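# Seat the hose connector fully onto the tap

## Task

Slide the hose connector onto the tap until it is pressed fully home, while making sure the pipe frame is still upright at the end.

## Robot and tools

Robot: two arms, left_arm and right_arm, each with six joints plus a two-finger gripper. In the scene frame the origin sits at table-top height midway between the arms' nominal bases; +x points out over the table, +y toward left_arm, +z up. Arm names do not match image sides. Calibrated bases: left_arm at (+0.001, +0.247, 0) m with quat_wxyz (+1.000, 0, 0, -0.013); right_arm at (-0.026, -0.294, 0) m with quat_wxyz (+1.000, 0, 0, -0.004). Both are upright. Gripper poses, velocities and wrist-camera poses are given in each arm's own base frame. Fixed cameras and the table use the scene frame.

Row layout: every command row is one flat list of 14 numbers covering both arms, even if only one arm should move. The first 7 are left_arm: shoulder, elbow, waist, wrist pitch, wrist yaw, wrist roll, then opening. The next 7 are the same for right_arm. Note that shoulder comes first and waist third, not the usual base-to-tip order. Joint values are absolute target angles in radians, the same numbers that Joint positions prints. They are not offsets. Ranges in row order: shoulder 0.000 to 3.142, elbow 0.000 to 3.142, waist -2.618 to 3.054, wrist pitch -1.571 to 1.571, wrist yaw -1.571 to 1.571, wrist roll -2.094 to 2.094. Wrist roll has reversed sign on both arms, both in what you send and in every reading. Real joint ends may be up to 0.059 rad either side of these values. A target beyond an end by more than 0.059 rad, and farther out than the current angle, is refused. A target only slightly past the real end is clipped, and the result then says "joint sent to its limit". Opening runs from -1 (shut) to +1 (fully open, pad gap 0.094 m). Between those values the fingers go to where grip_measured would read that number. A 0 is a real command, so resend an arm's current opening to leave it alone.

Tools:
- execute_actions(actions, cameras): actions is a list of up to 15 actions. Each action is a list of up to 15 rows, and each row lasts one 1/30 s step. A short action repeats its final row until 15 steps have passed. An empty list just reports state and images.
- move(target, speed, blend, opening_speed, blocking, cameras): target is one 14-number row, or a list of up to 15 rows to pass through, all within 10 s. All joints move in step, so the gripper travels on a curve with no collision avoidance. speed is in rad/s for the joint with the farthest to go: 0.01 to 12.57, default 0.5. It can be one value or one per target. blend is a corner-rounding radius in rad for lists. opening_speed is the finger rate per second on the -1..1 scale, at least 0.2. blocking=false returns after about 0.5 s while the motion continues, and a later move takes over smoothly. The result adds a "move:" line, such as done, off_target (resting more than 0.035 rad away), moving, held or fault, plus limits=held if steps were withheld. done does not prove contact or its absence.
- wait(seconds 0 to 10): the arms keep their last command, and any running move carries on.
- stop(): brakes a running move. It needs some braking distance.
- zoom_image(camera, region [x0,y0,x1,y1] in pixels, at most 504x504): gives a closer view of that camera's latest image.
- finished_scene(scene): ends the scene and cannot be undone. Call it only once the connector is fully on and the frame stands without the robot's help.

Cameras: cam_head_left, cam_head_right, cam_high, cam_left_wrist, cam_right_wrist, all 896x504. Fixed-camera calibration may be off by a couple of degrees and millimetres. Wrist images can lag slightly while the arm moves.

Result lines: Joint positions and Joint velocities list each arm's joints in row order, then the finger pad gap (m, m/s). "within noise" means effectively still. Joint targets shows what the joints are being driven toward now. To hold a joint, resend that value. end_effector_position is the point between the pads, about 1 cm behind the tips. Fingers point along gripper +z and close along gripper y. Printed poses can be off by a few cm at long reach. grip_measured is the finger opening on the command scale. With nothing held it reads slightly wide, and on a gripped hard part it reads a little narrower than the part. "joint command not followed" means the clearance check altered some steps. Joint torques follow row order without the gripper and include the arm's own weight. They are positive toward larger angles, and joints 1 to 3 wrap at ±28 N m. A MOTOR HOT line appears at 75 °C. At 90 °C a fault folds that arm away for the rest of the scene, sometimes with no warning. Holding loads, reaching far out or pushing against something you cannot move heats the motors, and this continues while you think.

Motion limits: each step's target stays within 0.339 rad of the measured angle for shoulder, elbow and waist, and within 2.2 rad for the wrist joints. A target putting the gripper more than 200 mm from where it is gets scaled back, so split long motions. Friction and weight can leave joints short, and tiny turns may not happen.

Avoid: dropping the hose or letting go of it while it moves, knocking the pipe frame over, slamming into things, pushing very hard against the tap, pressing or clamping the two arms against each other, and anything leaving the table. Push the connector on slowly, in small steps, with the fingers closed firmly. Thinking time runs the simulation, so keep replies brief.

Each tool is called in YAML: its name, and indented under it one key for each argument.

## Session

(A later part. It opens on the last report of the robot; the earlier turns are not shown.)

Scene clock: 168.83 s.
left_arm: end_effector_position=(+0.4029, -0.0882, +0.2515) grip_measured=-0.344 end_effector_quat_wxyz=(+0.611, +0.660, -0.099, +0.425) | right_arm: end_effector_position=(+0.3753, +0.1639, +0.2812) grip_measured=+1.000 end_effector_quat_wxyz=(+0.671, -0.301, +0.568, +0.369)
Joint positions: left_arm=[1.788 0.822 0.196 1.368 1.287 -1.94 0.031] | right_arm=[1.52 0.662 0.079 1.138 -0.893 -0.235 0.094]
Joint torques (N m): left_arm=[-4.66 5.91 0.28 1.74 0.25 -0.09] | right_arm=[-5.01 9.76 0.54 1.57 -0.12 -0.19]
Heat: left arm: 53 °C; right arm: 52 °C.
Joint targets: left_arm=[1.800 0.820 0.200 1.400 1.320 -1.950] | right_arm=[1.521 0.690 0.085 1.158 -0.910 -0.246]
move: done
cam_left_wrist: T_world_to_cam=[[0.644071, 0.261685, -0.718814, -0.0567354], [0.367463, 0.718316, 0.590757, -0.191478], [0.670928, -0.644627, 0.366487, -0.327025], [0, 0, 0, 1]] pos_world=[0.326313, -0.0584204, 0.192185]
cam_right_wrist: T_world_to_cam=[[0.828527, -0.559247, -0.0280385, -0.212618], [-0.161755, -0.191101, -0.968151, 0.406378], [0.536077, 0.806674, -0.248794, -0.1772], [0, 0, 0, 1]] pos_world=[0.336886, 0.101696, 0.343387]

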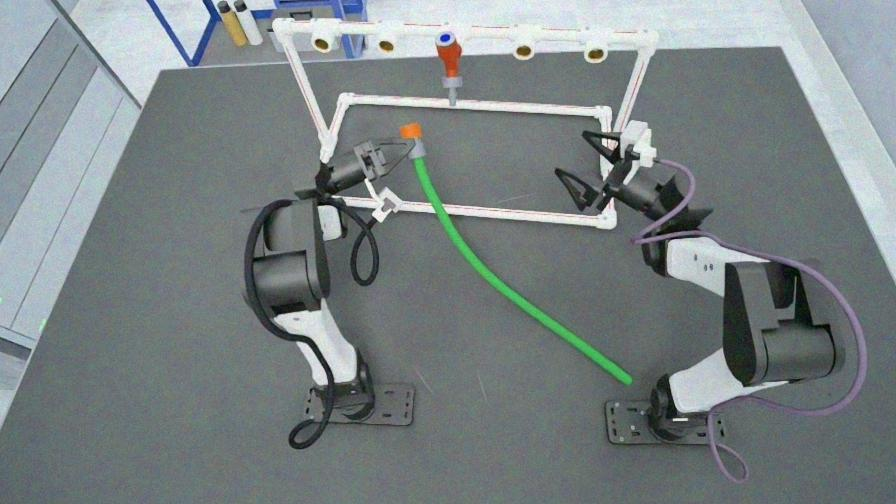

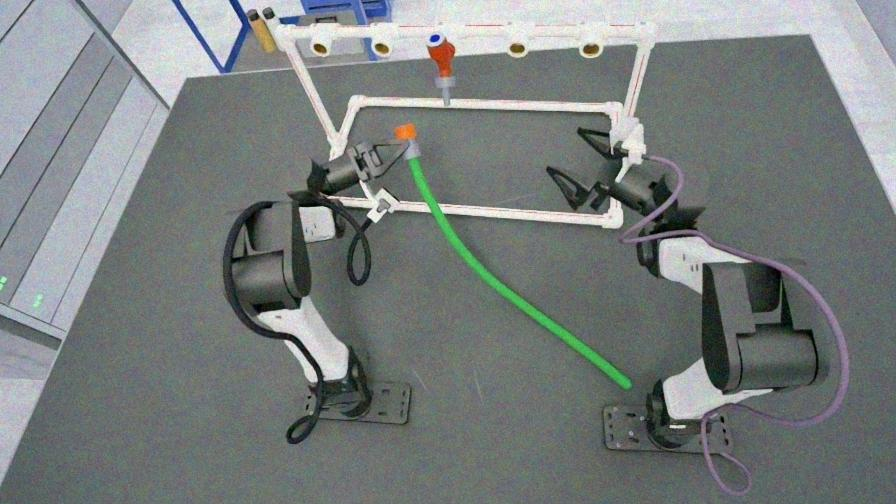

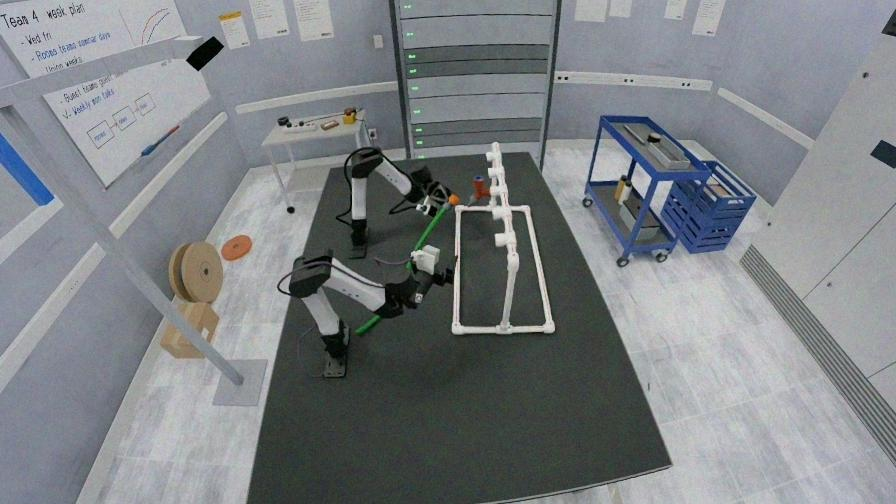

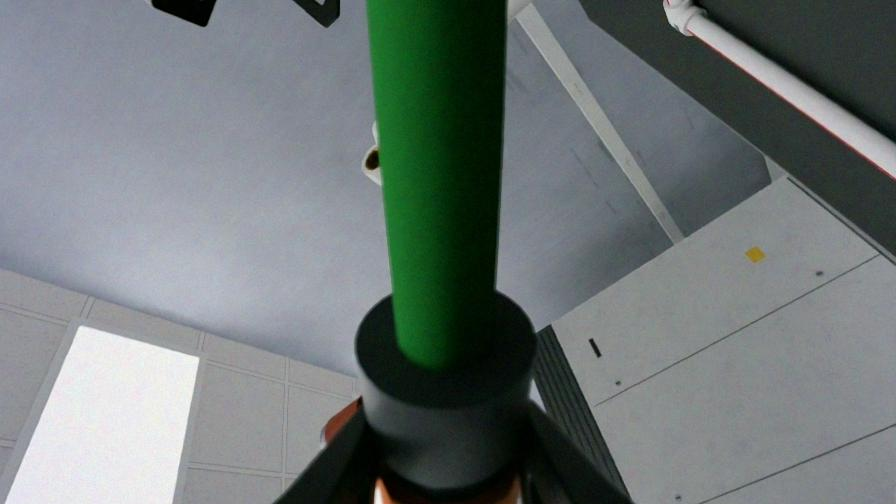

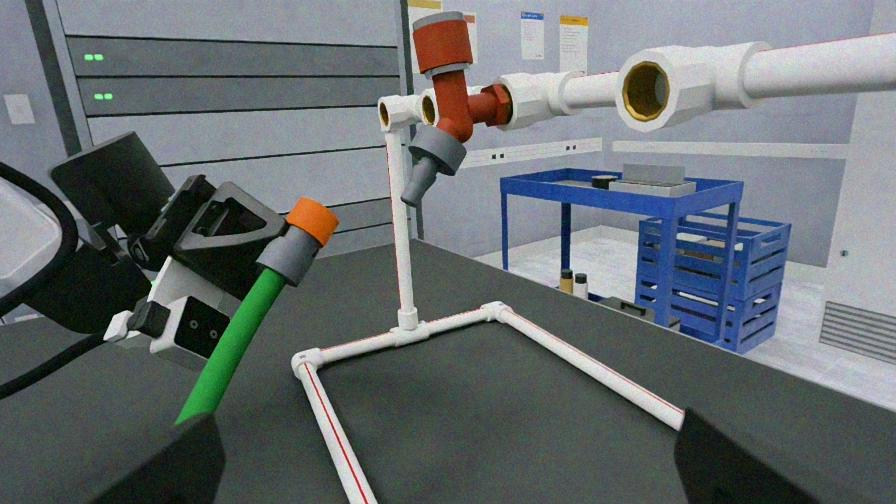

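move:
  target: [2.051,1.126,0.024,1.495,1.406,-2.012,-0.5,1.521,0.69,0.085,1.158,-0.91,-0.246,1]
  speed: 0.3
  cameras: ["cam_head_left","cam_head_right","cam_right_wrist"]

zoom_image:
  camera: "cam_right_wrist"
  region: [330, 120, 490, 320]

zoom_image:
  camera: "cam_head_left"
  region: [400, 50, 500, 150]

zoom_image:
  camera: "cam_head_right"
  region: [395, 50, 495, 150]

Scene clock: 195.57 s.
left_arm: end_effector_position=(+0.4329, -0.1552, +0.2394) grip_measured=-0.344 end_effector_quat_wxyz=(+0.627, +0.632, -0.230, +0.393) | right_arm: end_effector_position=(+0.3753, +0.1639, +0.2812) grip_measured=+1.000 end_effector_quat_wxyz=(+0.671, -0.301, +0.568, +0.369)
Joint positions: left_arm=[2.036 1.101 0.031 1.429 1.368 -1.994 0.031] | right_arm=[1.52 0.662 0.079 1.138 -0.893 -0.235 0.094]
Joint torques (N m): left_arm=[-6.12 8.44 -0.53 2.05 0.24 -0.19] | right_arm=[-5.04 9.72 0.54 1.57 -0.13 -0.19]
Heat: left arm: 53 °C; right arm: 52 °C.
Joint targets: left_arm=[2.051 1.126 0.024 1.495 1.406 -2.012] | right_arm=[1.521 0.690 0.085 1.158 -0.910 -0.246]
move: off_target (left_arm); left_arm: the wrist pitch is farthest, 0.066 rad from its target
cam_right_wrist: T_world_to_cam=[[0.828527, -0.559247, -0.0280385, -0.212618], [-0.161755, -0.191101, -0.968151, 0.406378], [0.536077, 0.806674, -0.248794, -0.1772], [0, 0, 0, 1]] pos_world=[0.336886, 0.101696, 0.343387]

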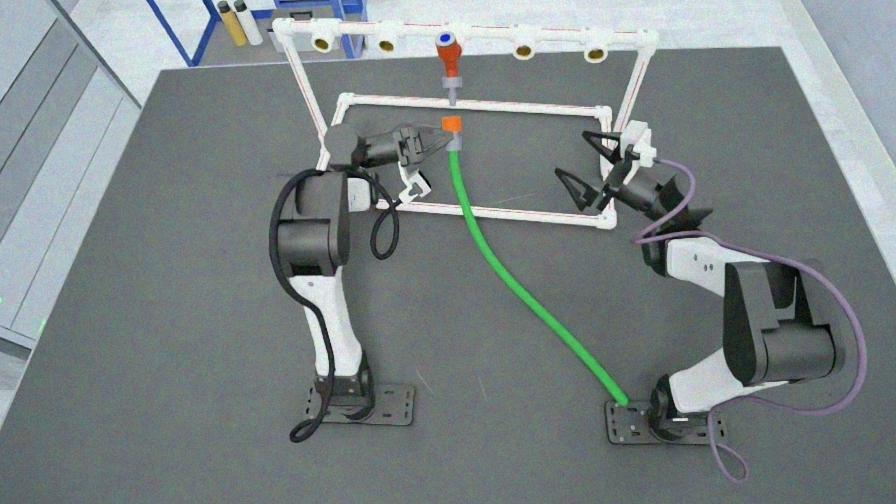

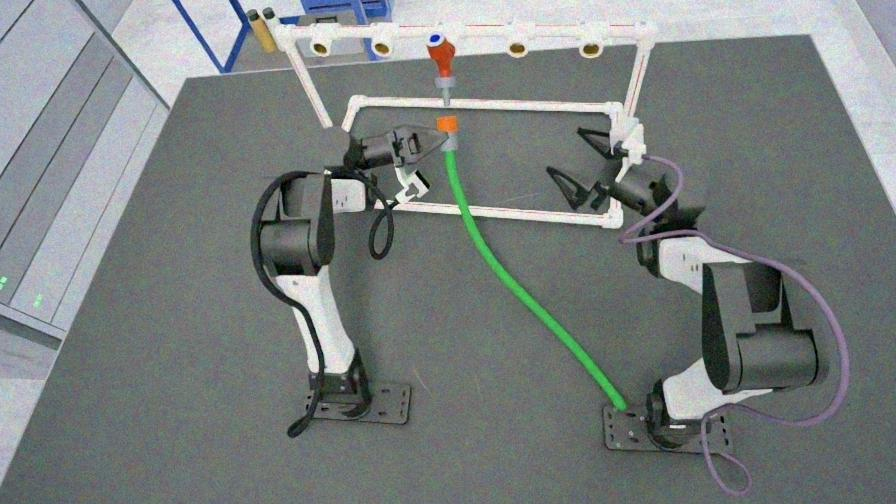

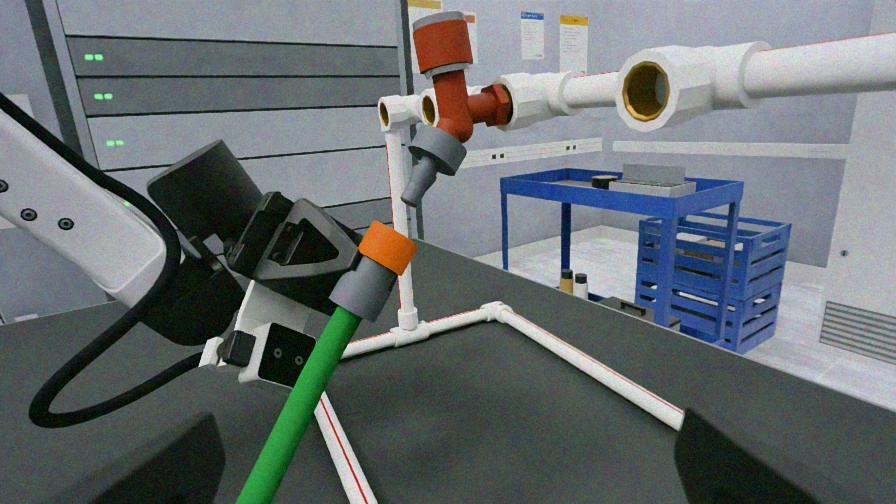

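Scaled by 2.520 (camera's finer frame: 1280x720).

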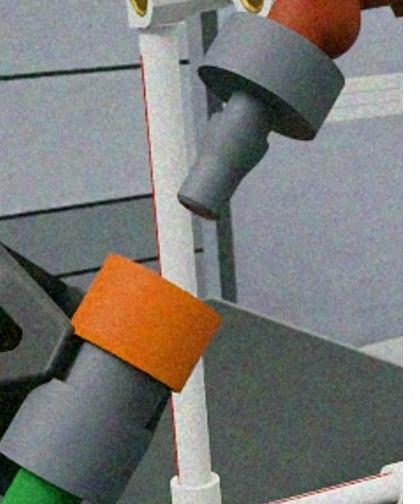

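Scaled by 5.040 (camera's finer frame: 1280x720).

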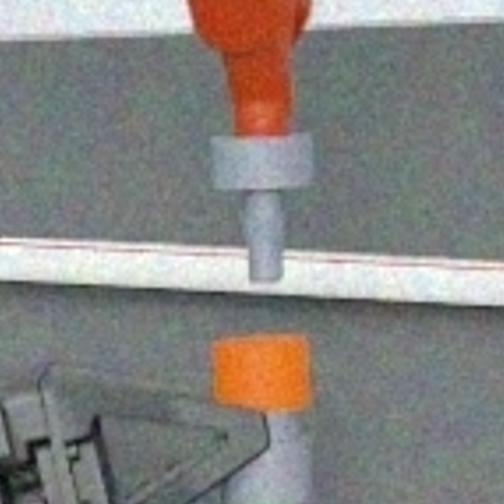

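Scaled by 5.040 (camera's finer frame: 1280x720).

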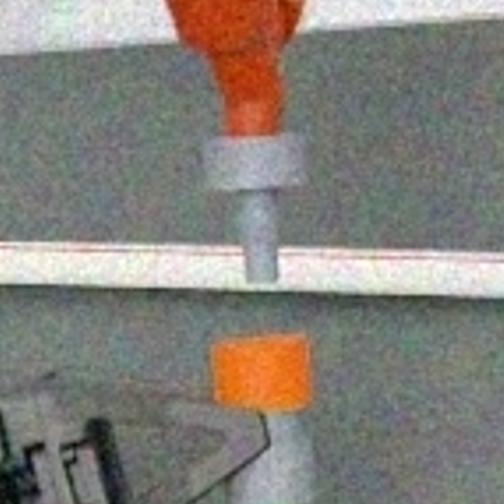

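move:
  target: [2.006,1.163,0.019,1.395,1.401,-2.012,-0.5,1.521,0.69,0.085,1.158,-0.91,-0.246,1]
  speed: 0.1
  cameras: ["cam_head_left","cam_head_right","cam_right_wrist"]

zoom_image:
  camera: "cam_right_wrist"
  region: [330, 120, 490, 320]

zoom_image:
  camera: "cam_head_left"
  region: [400, 50, 500, 150]

zoom_image:
  camera: "cam_head_right"
  region: [395, 50, 495, 150]

Scene clock: 212.70 s.
left_arm: end_effector_position=(+0.4367, -0.1576, +0.2453) grip_measured=-0.344 end_effector_quat_wxyz=(+0.629, +0.632, -0.233, +0.388) | right_arm: end_effector_position=(+0.3753, +0.1639, +0.2812) grip_measured=+1.000 end_effector_quat_wxyz=(+0.671, -0.301, +0.568, +0.369)
Joint positions: left_arm=[2.036 1.135 0.025 1.392 1.374 -1.995 0.031] | right_arm=[1.52 0.662 0.079 1.138 -0.893 -0.235 0.094]
Joint torques (N m): left_arm=[-9.83 8.91 -0.53 1.28 0.12 -0.17] | right_arm=[-5.01 9.73 0.54 1.58 -0.13 -0.19]
Heat: left arm: 56 °C; right arm: 52 °C.
Joint targets: left_arm=[2.006 1.163 0.019 1.395 1.401 -2.012] | right_arm=[1.521 0.690 0.085 1.158 -0.910 -0.246]
move: done
cam_right_wrist: T_world_to_cam=[[0.828527, -0.559247, -0.0280385, -0.212618], [-0.161755, -0.191101, -0.968151, 0.406378], [0.536077, 0.806674, -0.248794, -0.1772], [0, 0, 0, 1]] pos_world=[0.336886, 0.101696, 0.343387]

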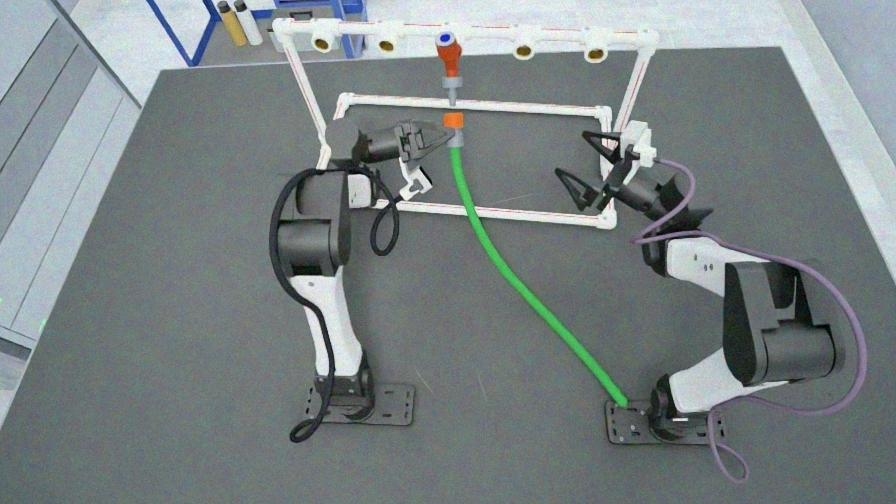

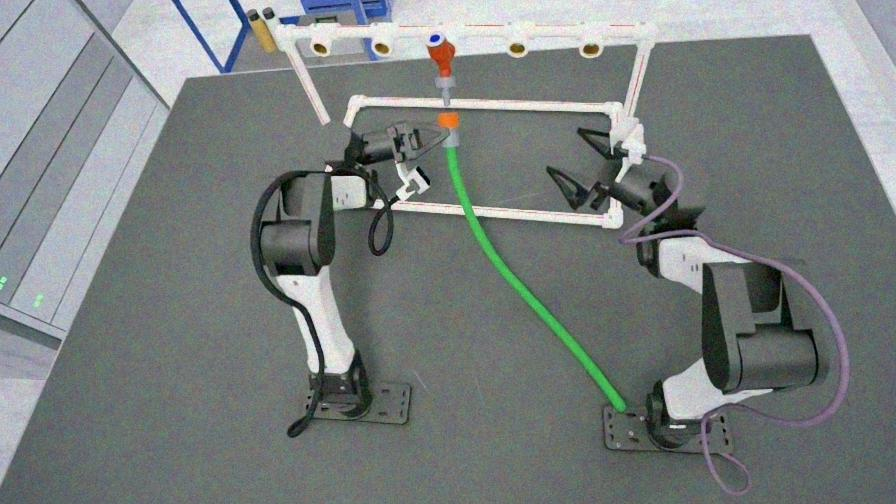

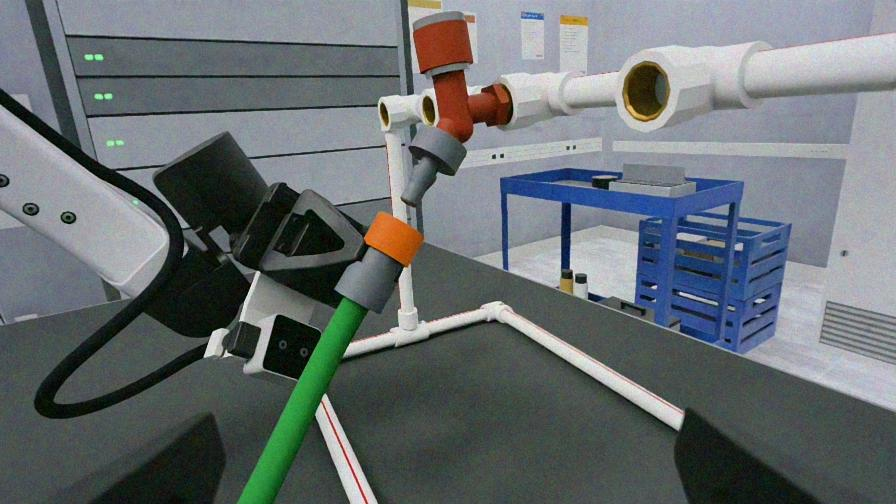

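Scaled by 2.520 (camera's finer frame: 1280x720).

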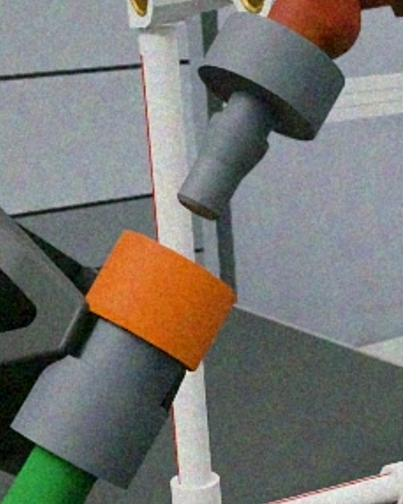

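Scaled by 5.040 (camera's finer frame: 1280x720).

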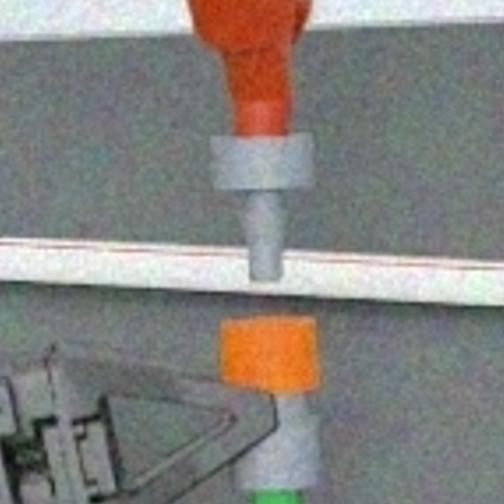

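Scaled by 5.040 (camera's finer frame: 1280x720).

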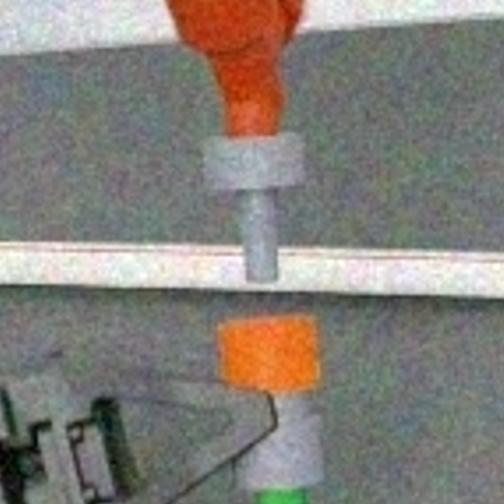

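move:
  target: [2.022,1.211,0.037,1.346,1.440,-2.012,-0.5,1.521,0.69,0.085,1.158,-0.91,-0.246,1]
  speed: 0.1
  cameras: ["cam_head_left","cam_head_right","cam_right_wrist"]

zoom_image:
  camera: "cam_right_wrist"
  region: [330, 120, 490, 320]

zoom_image:
  camera: "cam_head_left"
  region: [400, 50, 500, 150]

zoom_image:
  camera: "cam_head_right"
  region: [395, 50, 495, 150]

Scene clock: 228.17 s.
left_arm: end_effector_position=(+0.4384, -0.1571, +0.2514) grip_measured=-0.344 end_effector_quat_wxyz=(+0.629, +0.635, -0.246, +0.375) | right_arm: end_effector_position=(+0.3753, +0.1639, +0.2812) grip_measured=+1.000 end_effector_quat_wxyz=(+0.671, -0.301, +0.568, +0.369)
Joint positions: left_arm=[2.036 1.182 0.029 1.342 1.415 -1.995 0.031] | right_arm=[1.52 0.662 0.079 1.138 -0.893 -0.236 0.094]
Joint torques (N m): left_arm=[-8.72 9.13 0.73 1.26 0.1 -0.18] | right_arm=[-5.04 9.74 0.53 1.58 -0.14 -0.19]
Heat: left arm: 58 °C; right arm: 52 °C.
Joint targets: left_arm=[2.022 1.211 0.037 1.346 1.440 -2.012] | right_arm=[1.521 0.690 0.085 1.158 -0.910 -0.246]
move: done
cam_right_wrist: T_world_to_cam=[[0.828542, -0.559204, -0.0284219, -0.212496], [-0.162055, -0.190902, -0.96814, 0.406455], [0.535962, 0.806751, -0.248792, -0.177169], [0, 0, 0, 1]] pos_world=[0.336886, 0.101696, 0.343387]

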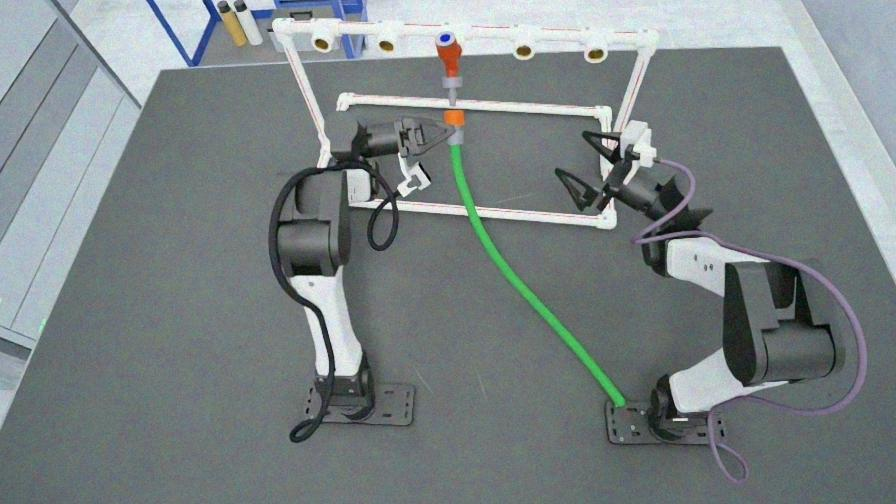

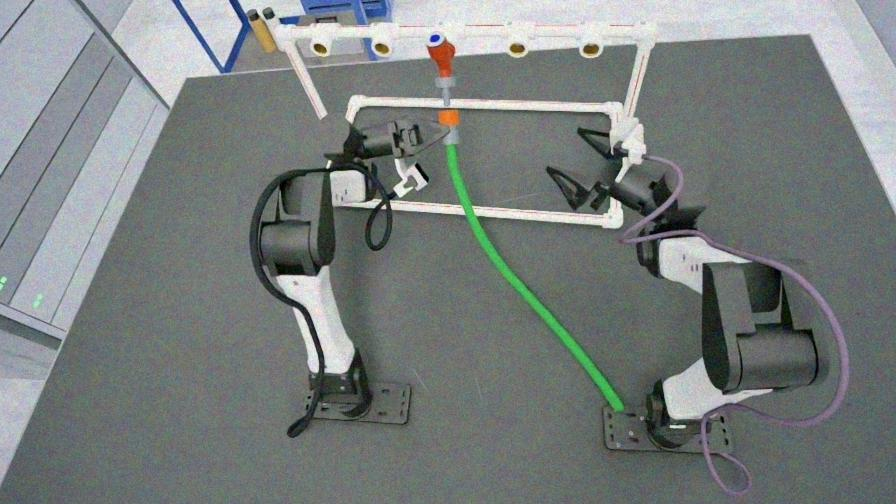

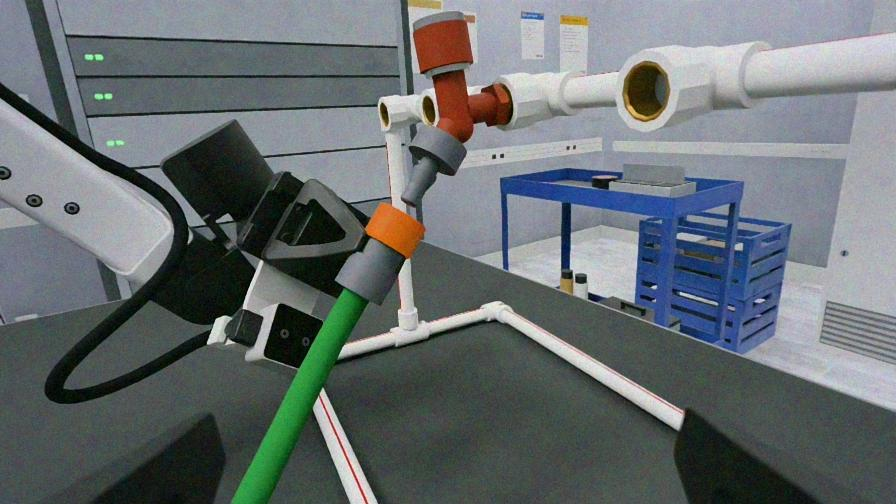

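Scaled by 2.520 (camera's finer frame: 1280x720).

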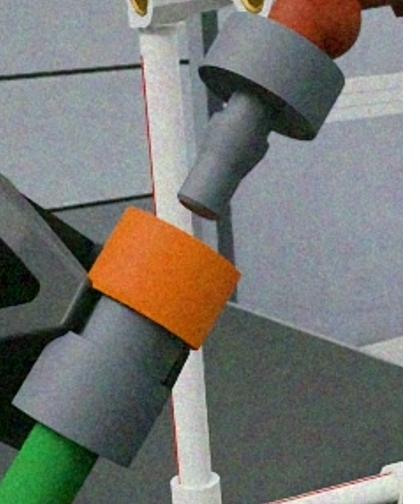

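Scaled by 5.040 (camera's finer frame: 1280x720).

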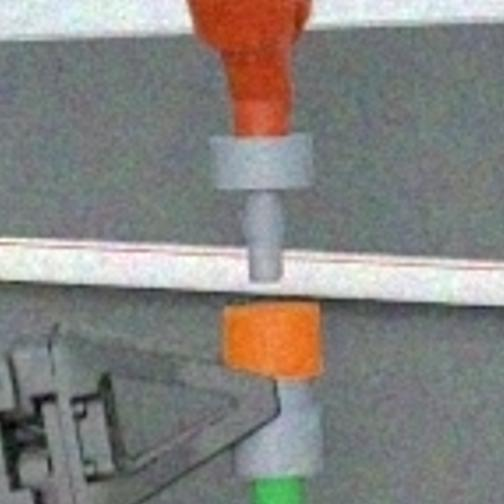

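Scaled by 5.040 (camera's finer frame: 1280x720).

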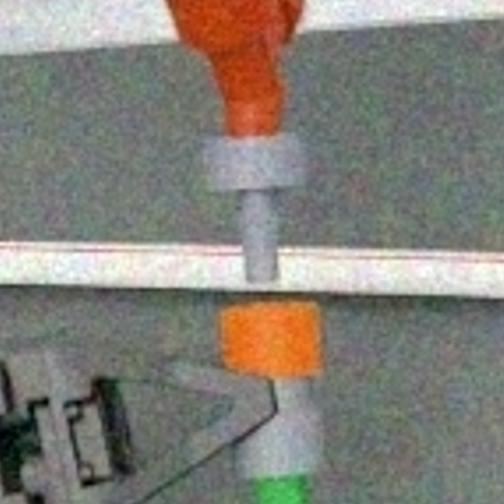

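move:
  target: [2.055,1.256,0.043,1.307,1.445,-2.012,-0.5,1.521,0.69,0.085,1.158,-0.91,-0.246,1]
  speed: 0.08
  cameras: ["cam_head_left","cam_head_right","cam_right_wrist"]

zoom_image:
  camera: "cam_right_wrist"
  region: [330, 120, 490, 320]

zoom_image:
  camera: "cam_head_left"
  region: [400, 50, 500, 150]

zoom_image:
  camera: "cam_head_right"
  region: [395, 50, 495, 150]

Scene clock: 237.13 s.
left_arm: end_effector_position=(+0.4442, -0.1546, +0.2605) grip_measured=-0.344 end_effector_quat_wxyz=(+0.628, +0.635, -0.249, +0.376) | right_arm: end_effector_position=(+0.3753, +0.1639, +0.2812) grip_measured=+1.000 end_effector_quat_wxyz=(+0.671, -0.301, +0.568, +0.369)
Joint positions: left_arm=[2.036 1.226 0.035 1.304 1.421 -1.995 0.031] | right_arm=[1.52 0.662 0.079 1.138 -0.893 -0.236 0.094]
Joint torques (N m): left_arm=[-6.11 9.33 0.72 1.25 0.09 -0.18] | right_arm=[-5.03 9.74 0.55 1.57 -0.13 -0.18]
Heat: left arm: 57 °C; right arm: 52 °C.
Joint targets: left_arm=[2.055 1.256 0.043 1.307 1.445 -2.012] | right_arm=[1.521 0.690 0.085 1.158 -0.910 -0.246]
move: done
cam_right_wrist: T_world_to_cam=[[0.828542, -0.559204, -0.0284219, -0.212496], [-0.162055, -0.190902, -0.96814, 0.406455], [0.535962, 0.806751, -0.248792, -0.177169], [0, 0, 0, 1]] pos_world=[0.336886, 0.101696, 0.343387]

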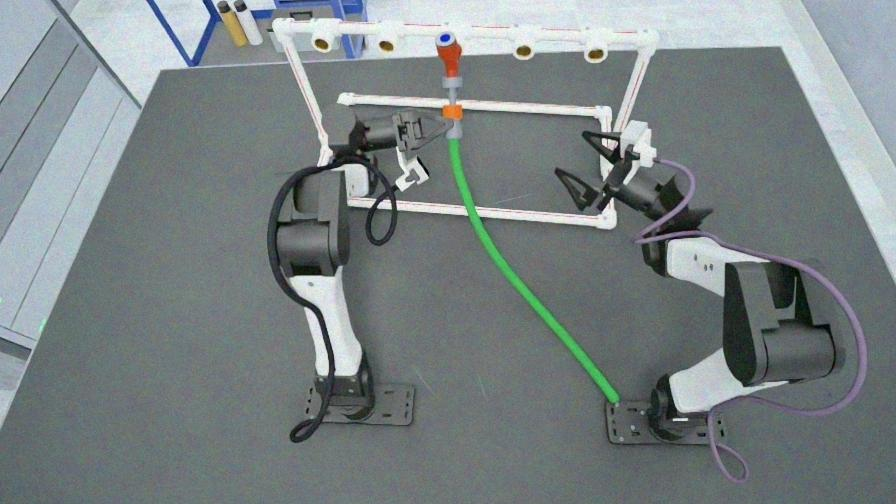

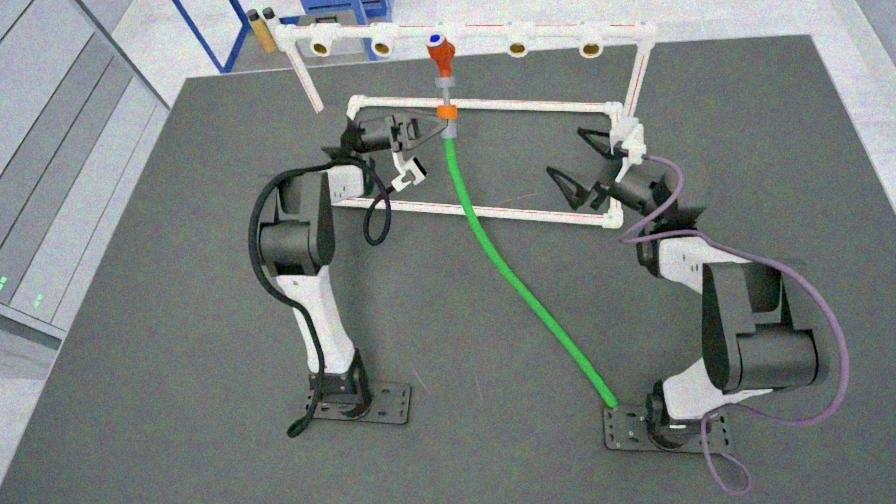

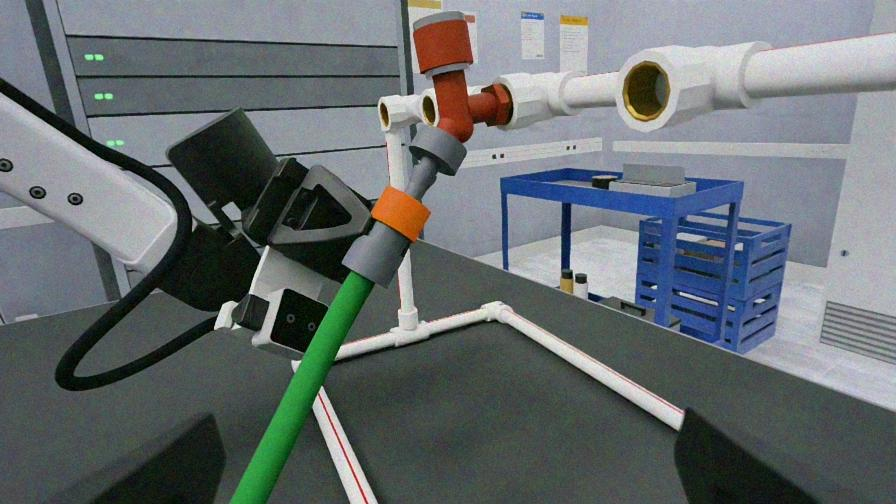

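Scaled by 2.520 (camera's finer frame: 1280x720).

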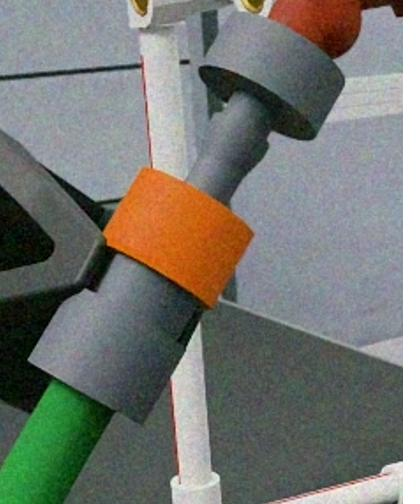

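Scaled by 5.040 (camera's finer frame: 1280x720).

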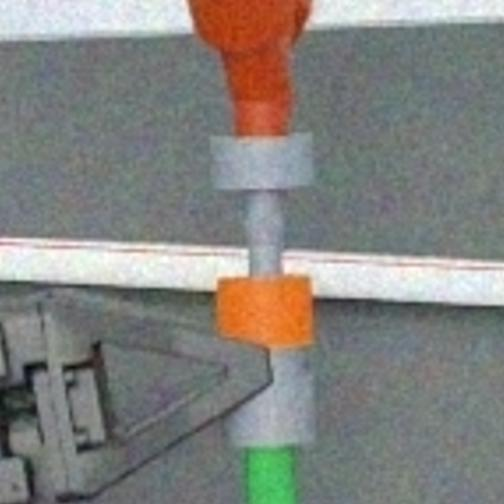

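Scaled by 5.040 (camera's finer frame: 1280x720).

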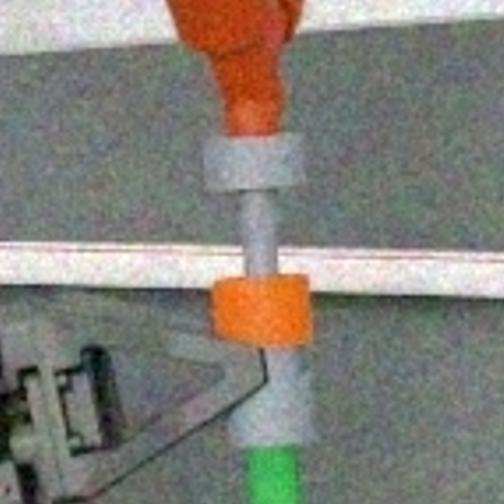

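move:
  target: [2.056,1.296,0.043,1.268,1.445,-2.012,-0.5,1.521,0.69,0.085,1.158,-0.91,-0.246,1]
  speed: 0.08
  cameras: ["cam_head_left","cam_head_right","cam_right_wrist"]

zoom_image:
  camera: "cam_right_wrist"
  region: [330, 120, 490, 320]

zoom_image:
  camera: "cam_head_left"
  region: [400, 50, 500, 150]

Scene clock: 242.97 s.
left_arm: end_effector_position=(+0.4501, -0.1544, +0.2668) grip_measured=-0.344 end_effector_quat_wxyz=(+0.628, +0.636, -0.248, +0.374) | right_arm: end_effector_position=(+0.3753, +0.1639, +0.2812) grip_measured=+1.000 end_effector_quat_wxyz=(+0.671, -0.301, +0.568, +0.369)
Joint positions: left_arm=[2.042 1.266 0.035 1.265 1.423 -1.995 0.031] | right_arm=[1.52 0.662 0.079 1.138 -0.893 -0.236 0.094]
Joint torques (N m): left_arm=[-6.58 9.5 0.68 1.26 0.07 -0.18] | right_arm=[-5.03 9.73 0.54 1.57 -0.13 -0.19]
Heat: left arm: 57 °C; right arm: 52 °C.
Joint targets: left_arm=[2.056 1.296 0.043 1.268 1.445 -2.012] | right_arm=[1.521 0.690 0.085 1.158 -0.910 -0.246]
move: done
cam_right_wrist: T_world_to_cam=[[0.828542, -0.559204, -0.0284219, -0.212496], [-0.162055, -0.190902, -0.96814, 0.406455], [0.535962, 0.806751, -0.248792, -0.177169], [0, 0, 0, 1]] pos_world=[0.336886, 0.101696, 0.343387]

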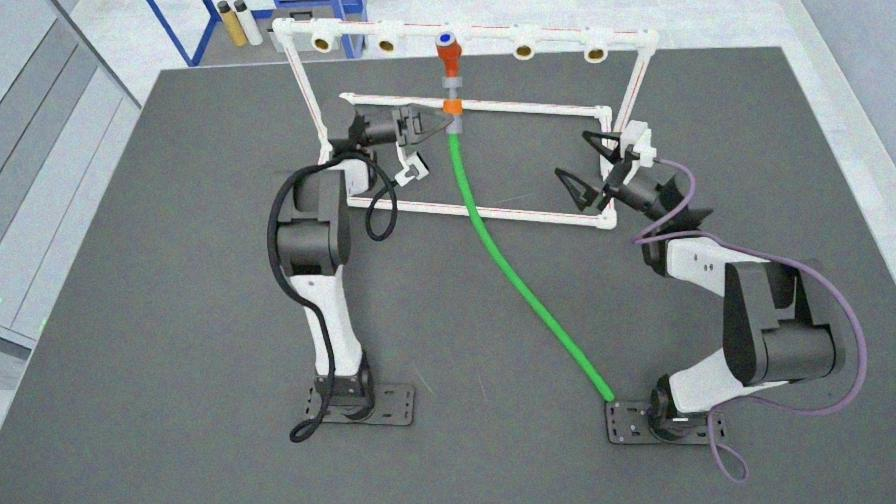

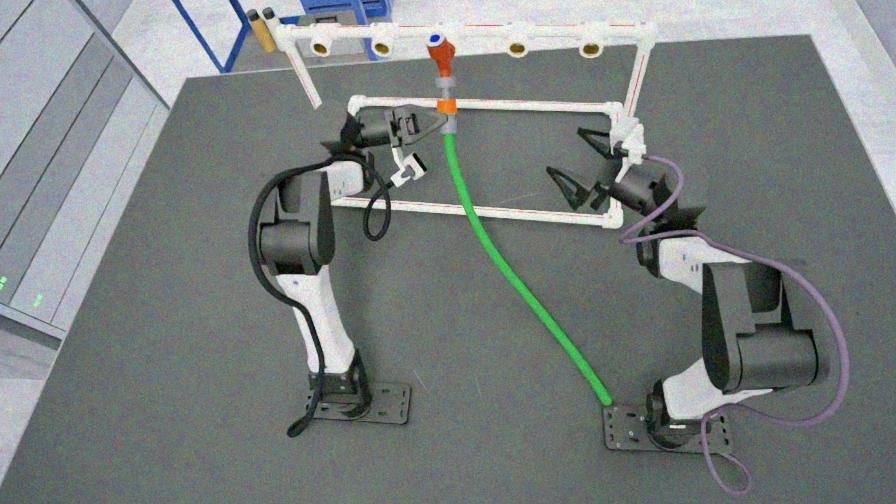

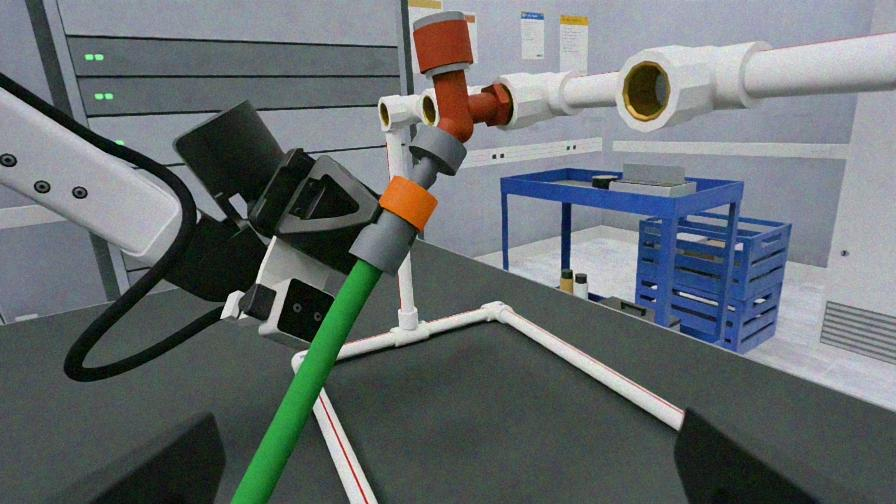

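Scaled by 2.520 (camera's finer frame: 1280x720).

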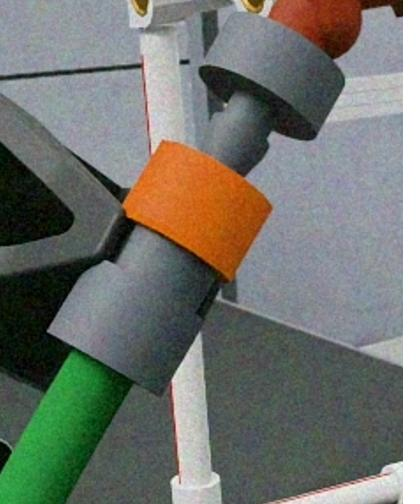

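Scaled by 5.040 (camera's finer frame: 1280x720).

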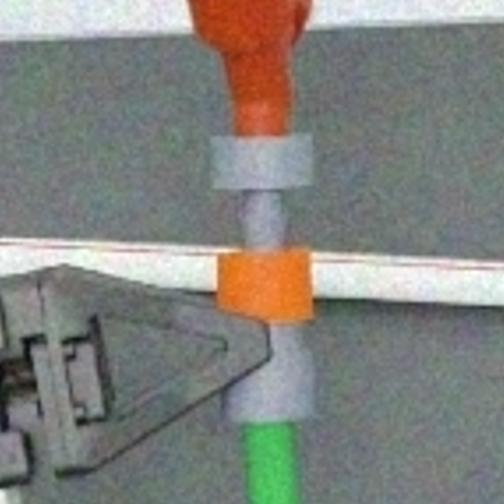

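move:
  target: [2.058,1.336,0.043,1.230,1.445,-2.012,-0.5,1.521,0.69,0.085,1.158,-0.91,-0.246,1]
  speed: 0.08
  cameras: ["cam_head_left","cam_right_wrist"]

zoom_image:
  camera: "cam_right_wrist"
  region: [330, 120, 490, 320]

zoom_image:
  camera: "cam_head_left"
  region: [400, 50, 500, 150]

Scene clock: 247.33 s.
left_arm: end_effector_position=(+0.4545, -0.1543, +0.2747) grip_measured=-0.344 end_effector_quat_wxyz=(+0.628, +0.636, -0.248, +0.373) | right_arm: end_effector_position=(+0.3753, +0.1639, +0.2812) grip_measured=+1.000 end_effector_quat_wxyz=(+0.671, -0.301, +0.568, +0.369)
Joint positions: left_arm=[2.042 1.304 0.035 1.225 1.425 -1.995 0.031] | right_arm=[1.52 0.662 0.079 1.138 -0.893 -0.236 0.094]
Joint torques (N m): left_arm=[-6.54 9.78 0.73 1.27 0.04 -0.18] | right_arm=[-5.04 9.74 0.55 1.57 -0.12 -0.19]
Heat: left arm: 57 °C; right arm: 52 °C.
Joint targets: left_arm=[2.058 1.336 0.043 1.230 1.445 -2.012] | right_arm=[1.521 0.690 0.085 1.158 -0.910 -0.246]
move: done
cam_right_wrist: T_world_to_cam=[[0.828542, -0.559204, -0.0284219, -0.212496], [-0.162055, -0.190902, -0.96814, 0.406455], [0.535962, 0.806751, -0.248792, -0.177169], [0, 0, 0, 1]] pos_world=[0.336886, 0.101696, 0.343387]

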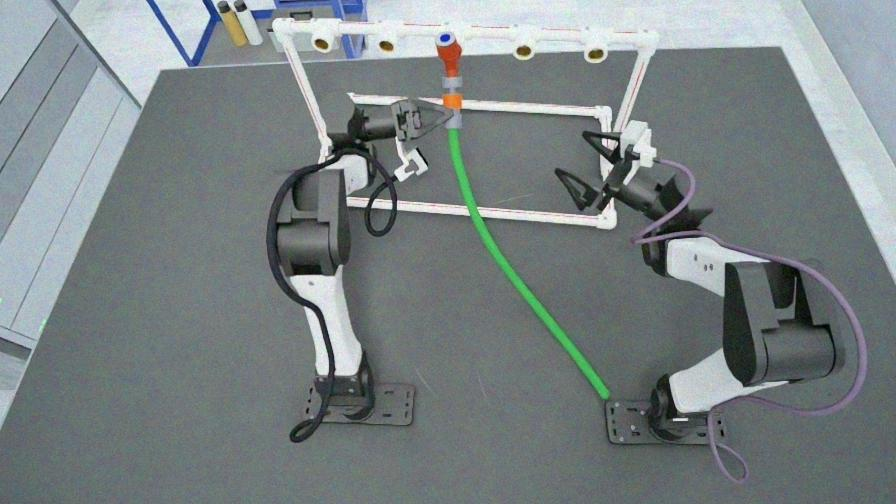

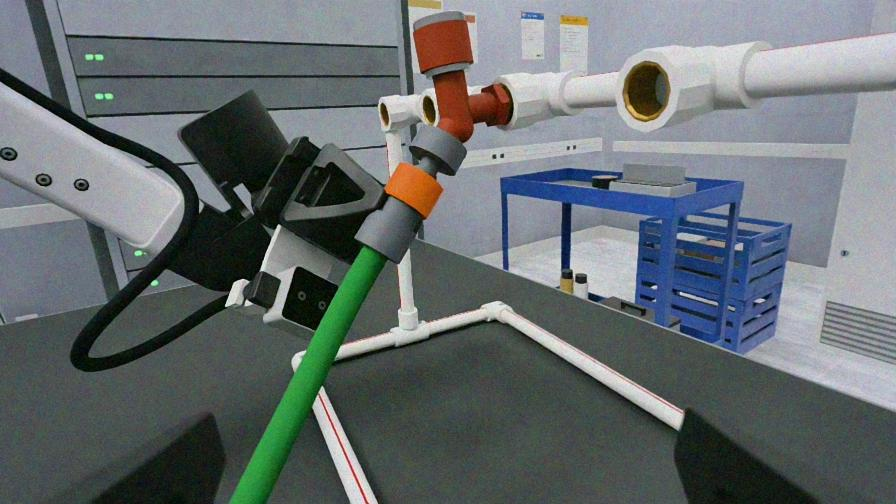

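Scaled by 2.520 (camera's finer frame: 1280x720).

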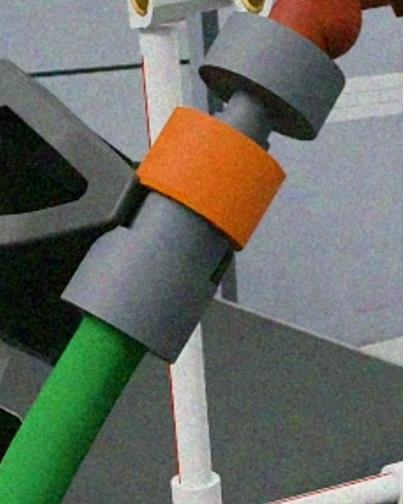

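Scaled by 5.040 (camera's finer frame: 1280x720).

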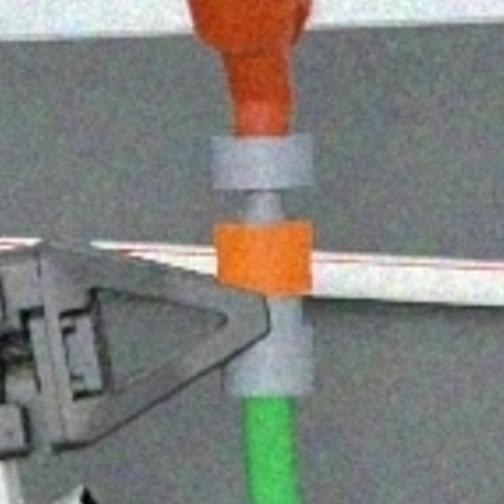

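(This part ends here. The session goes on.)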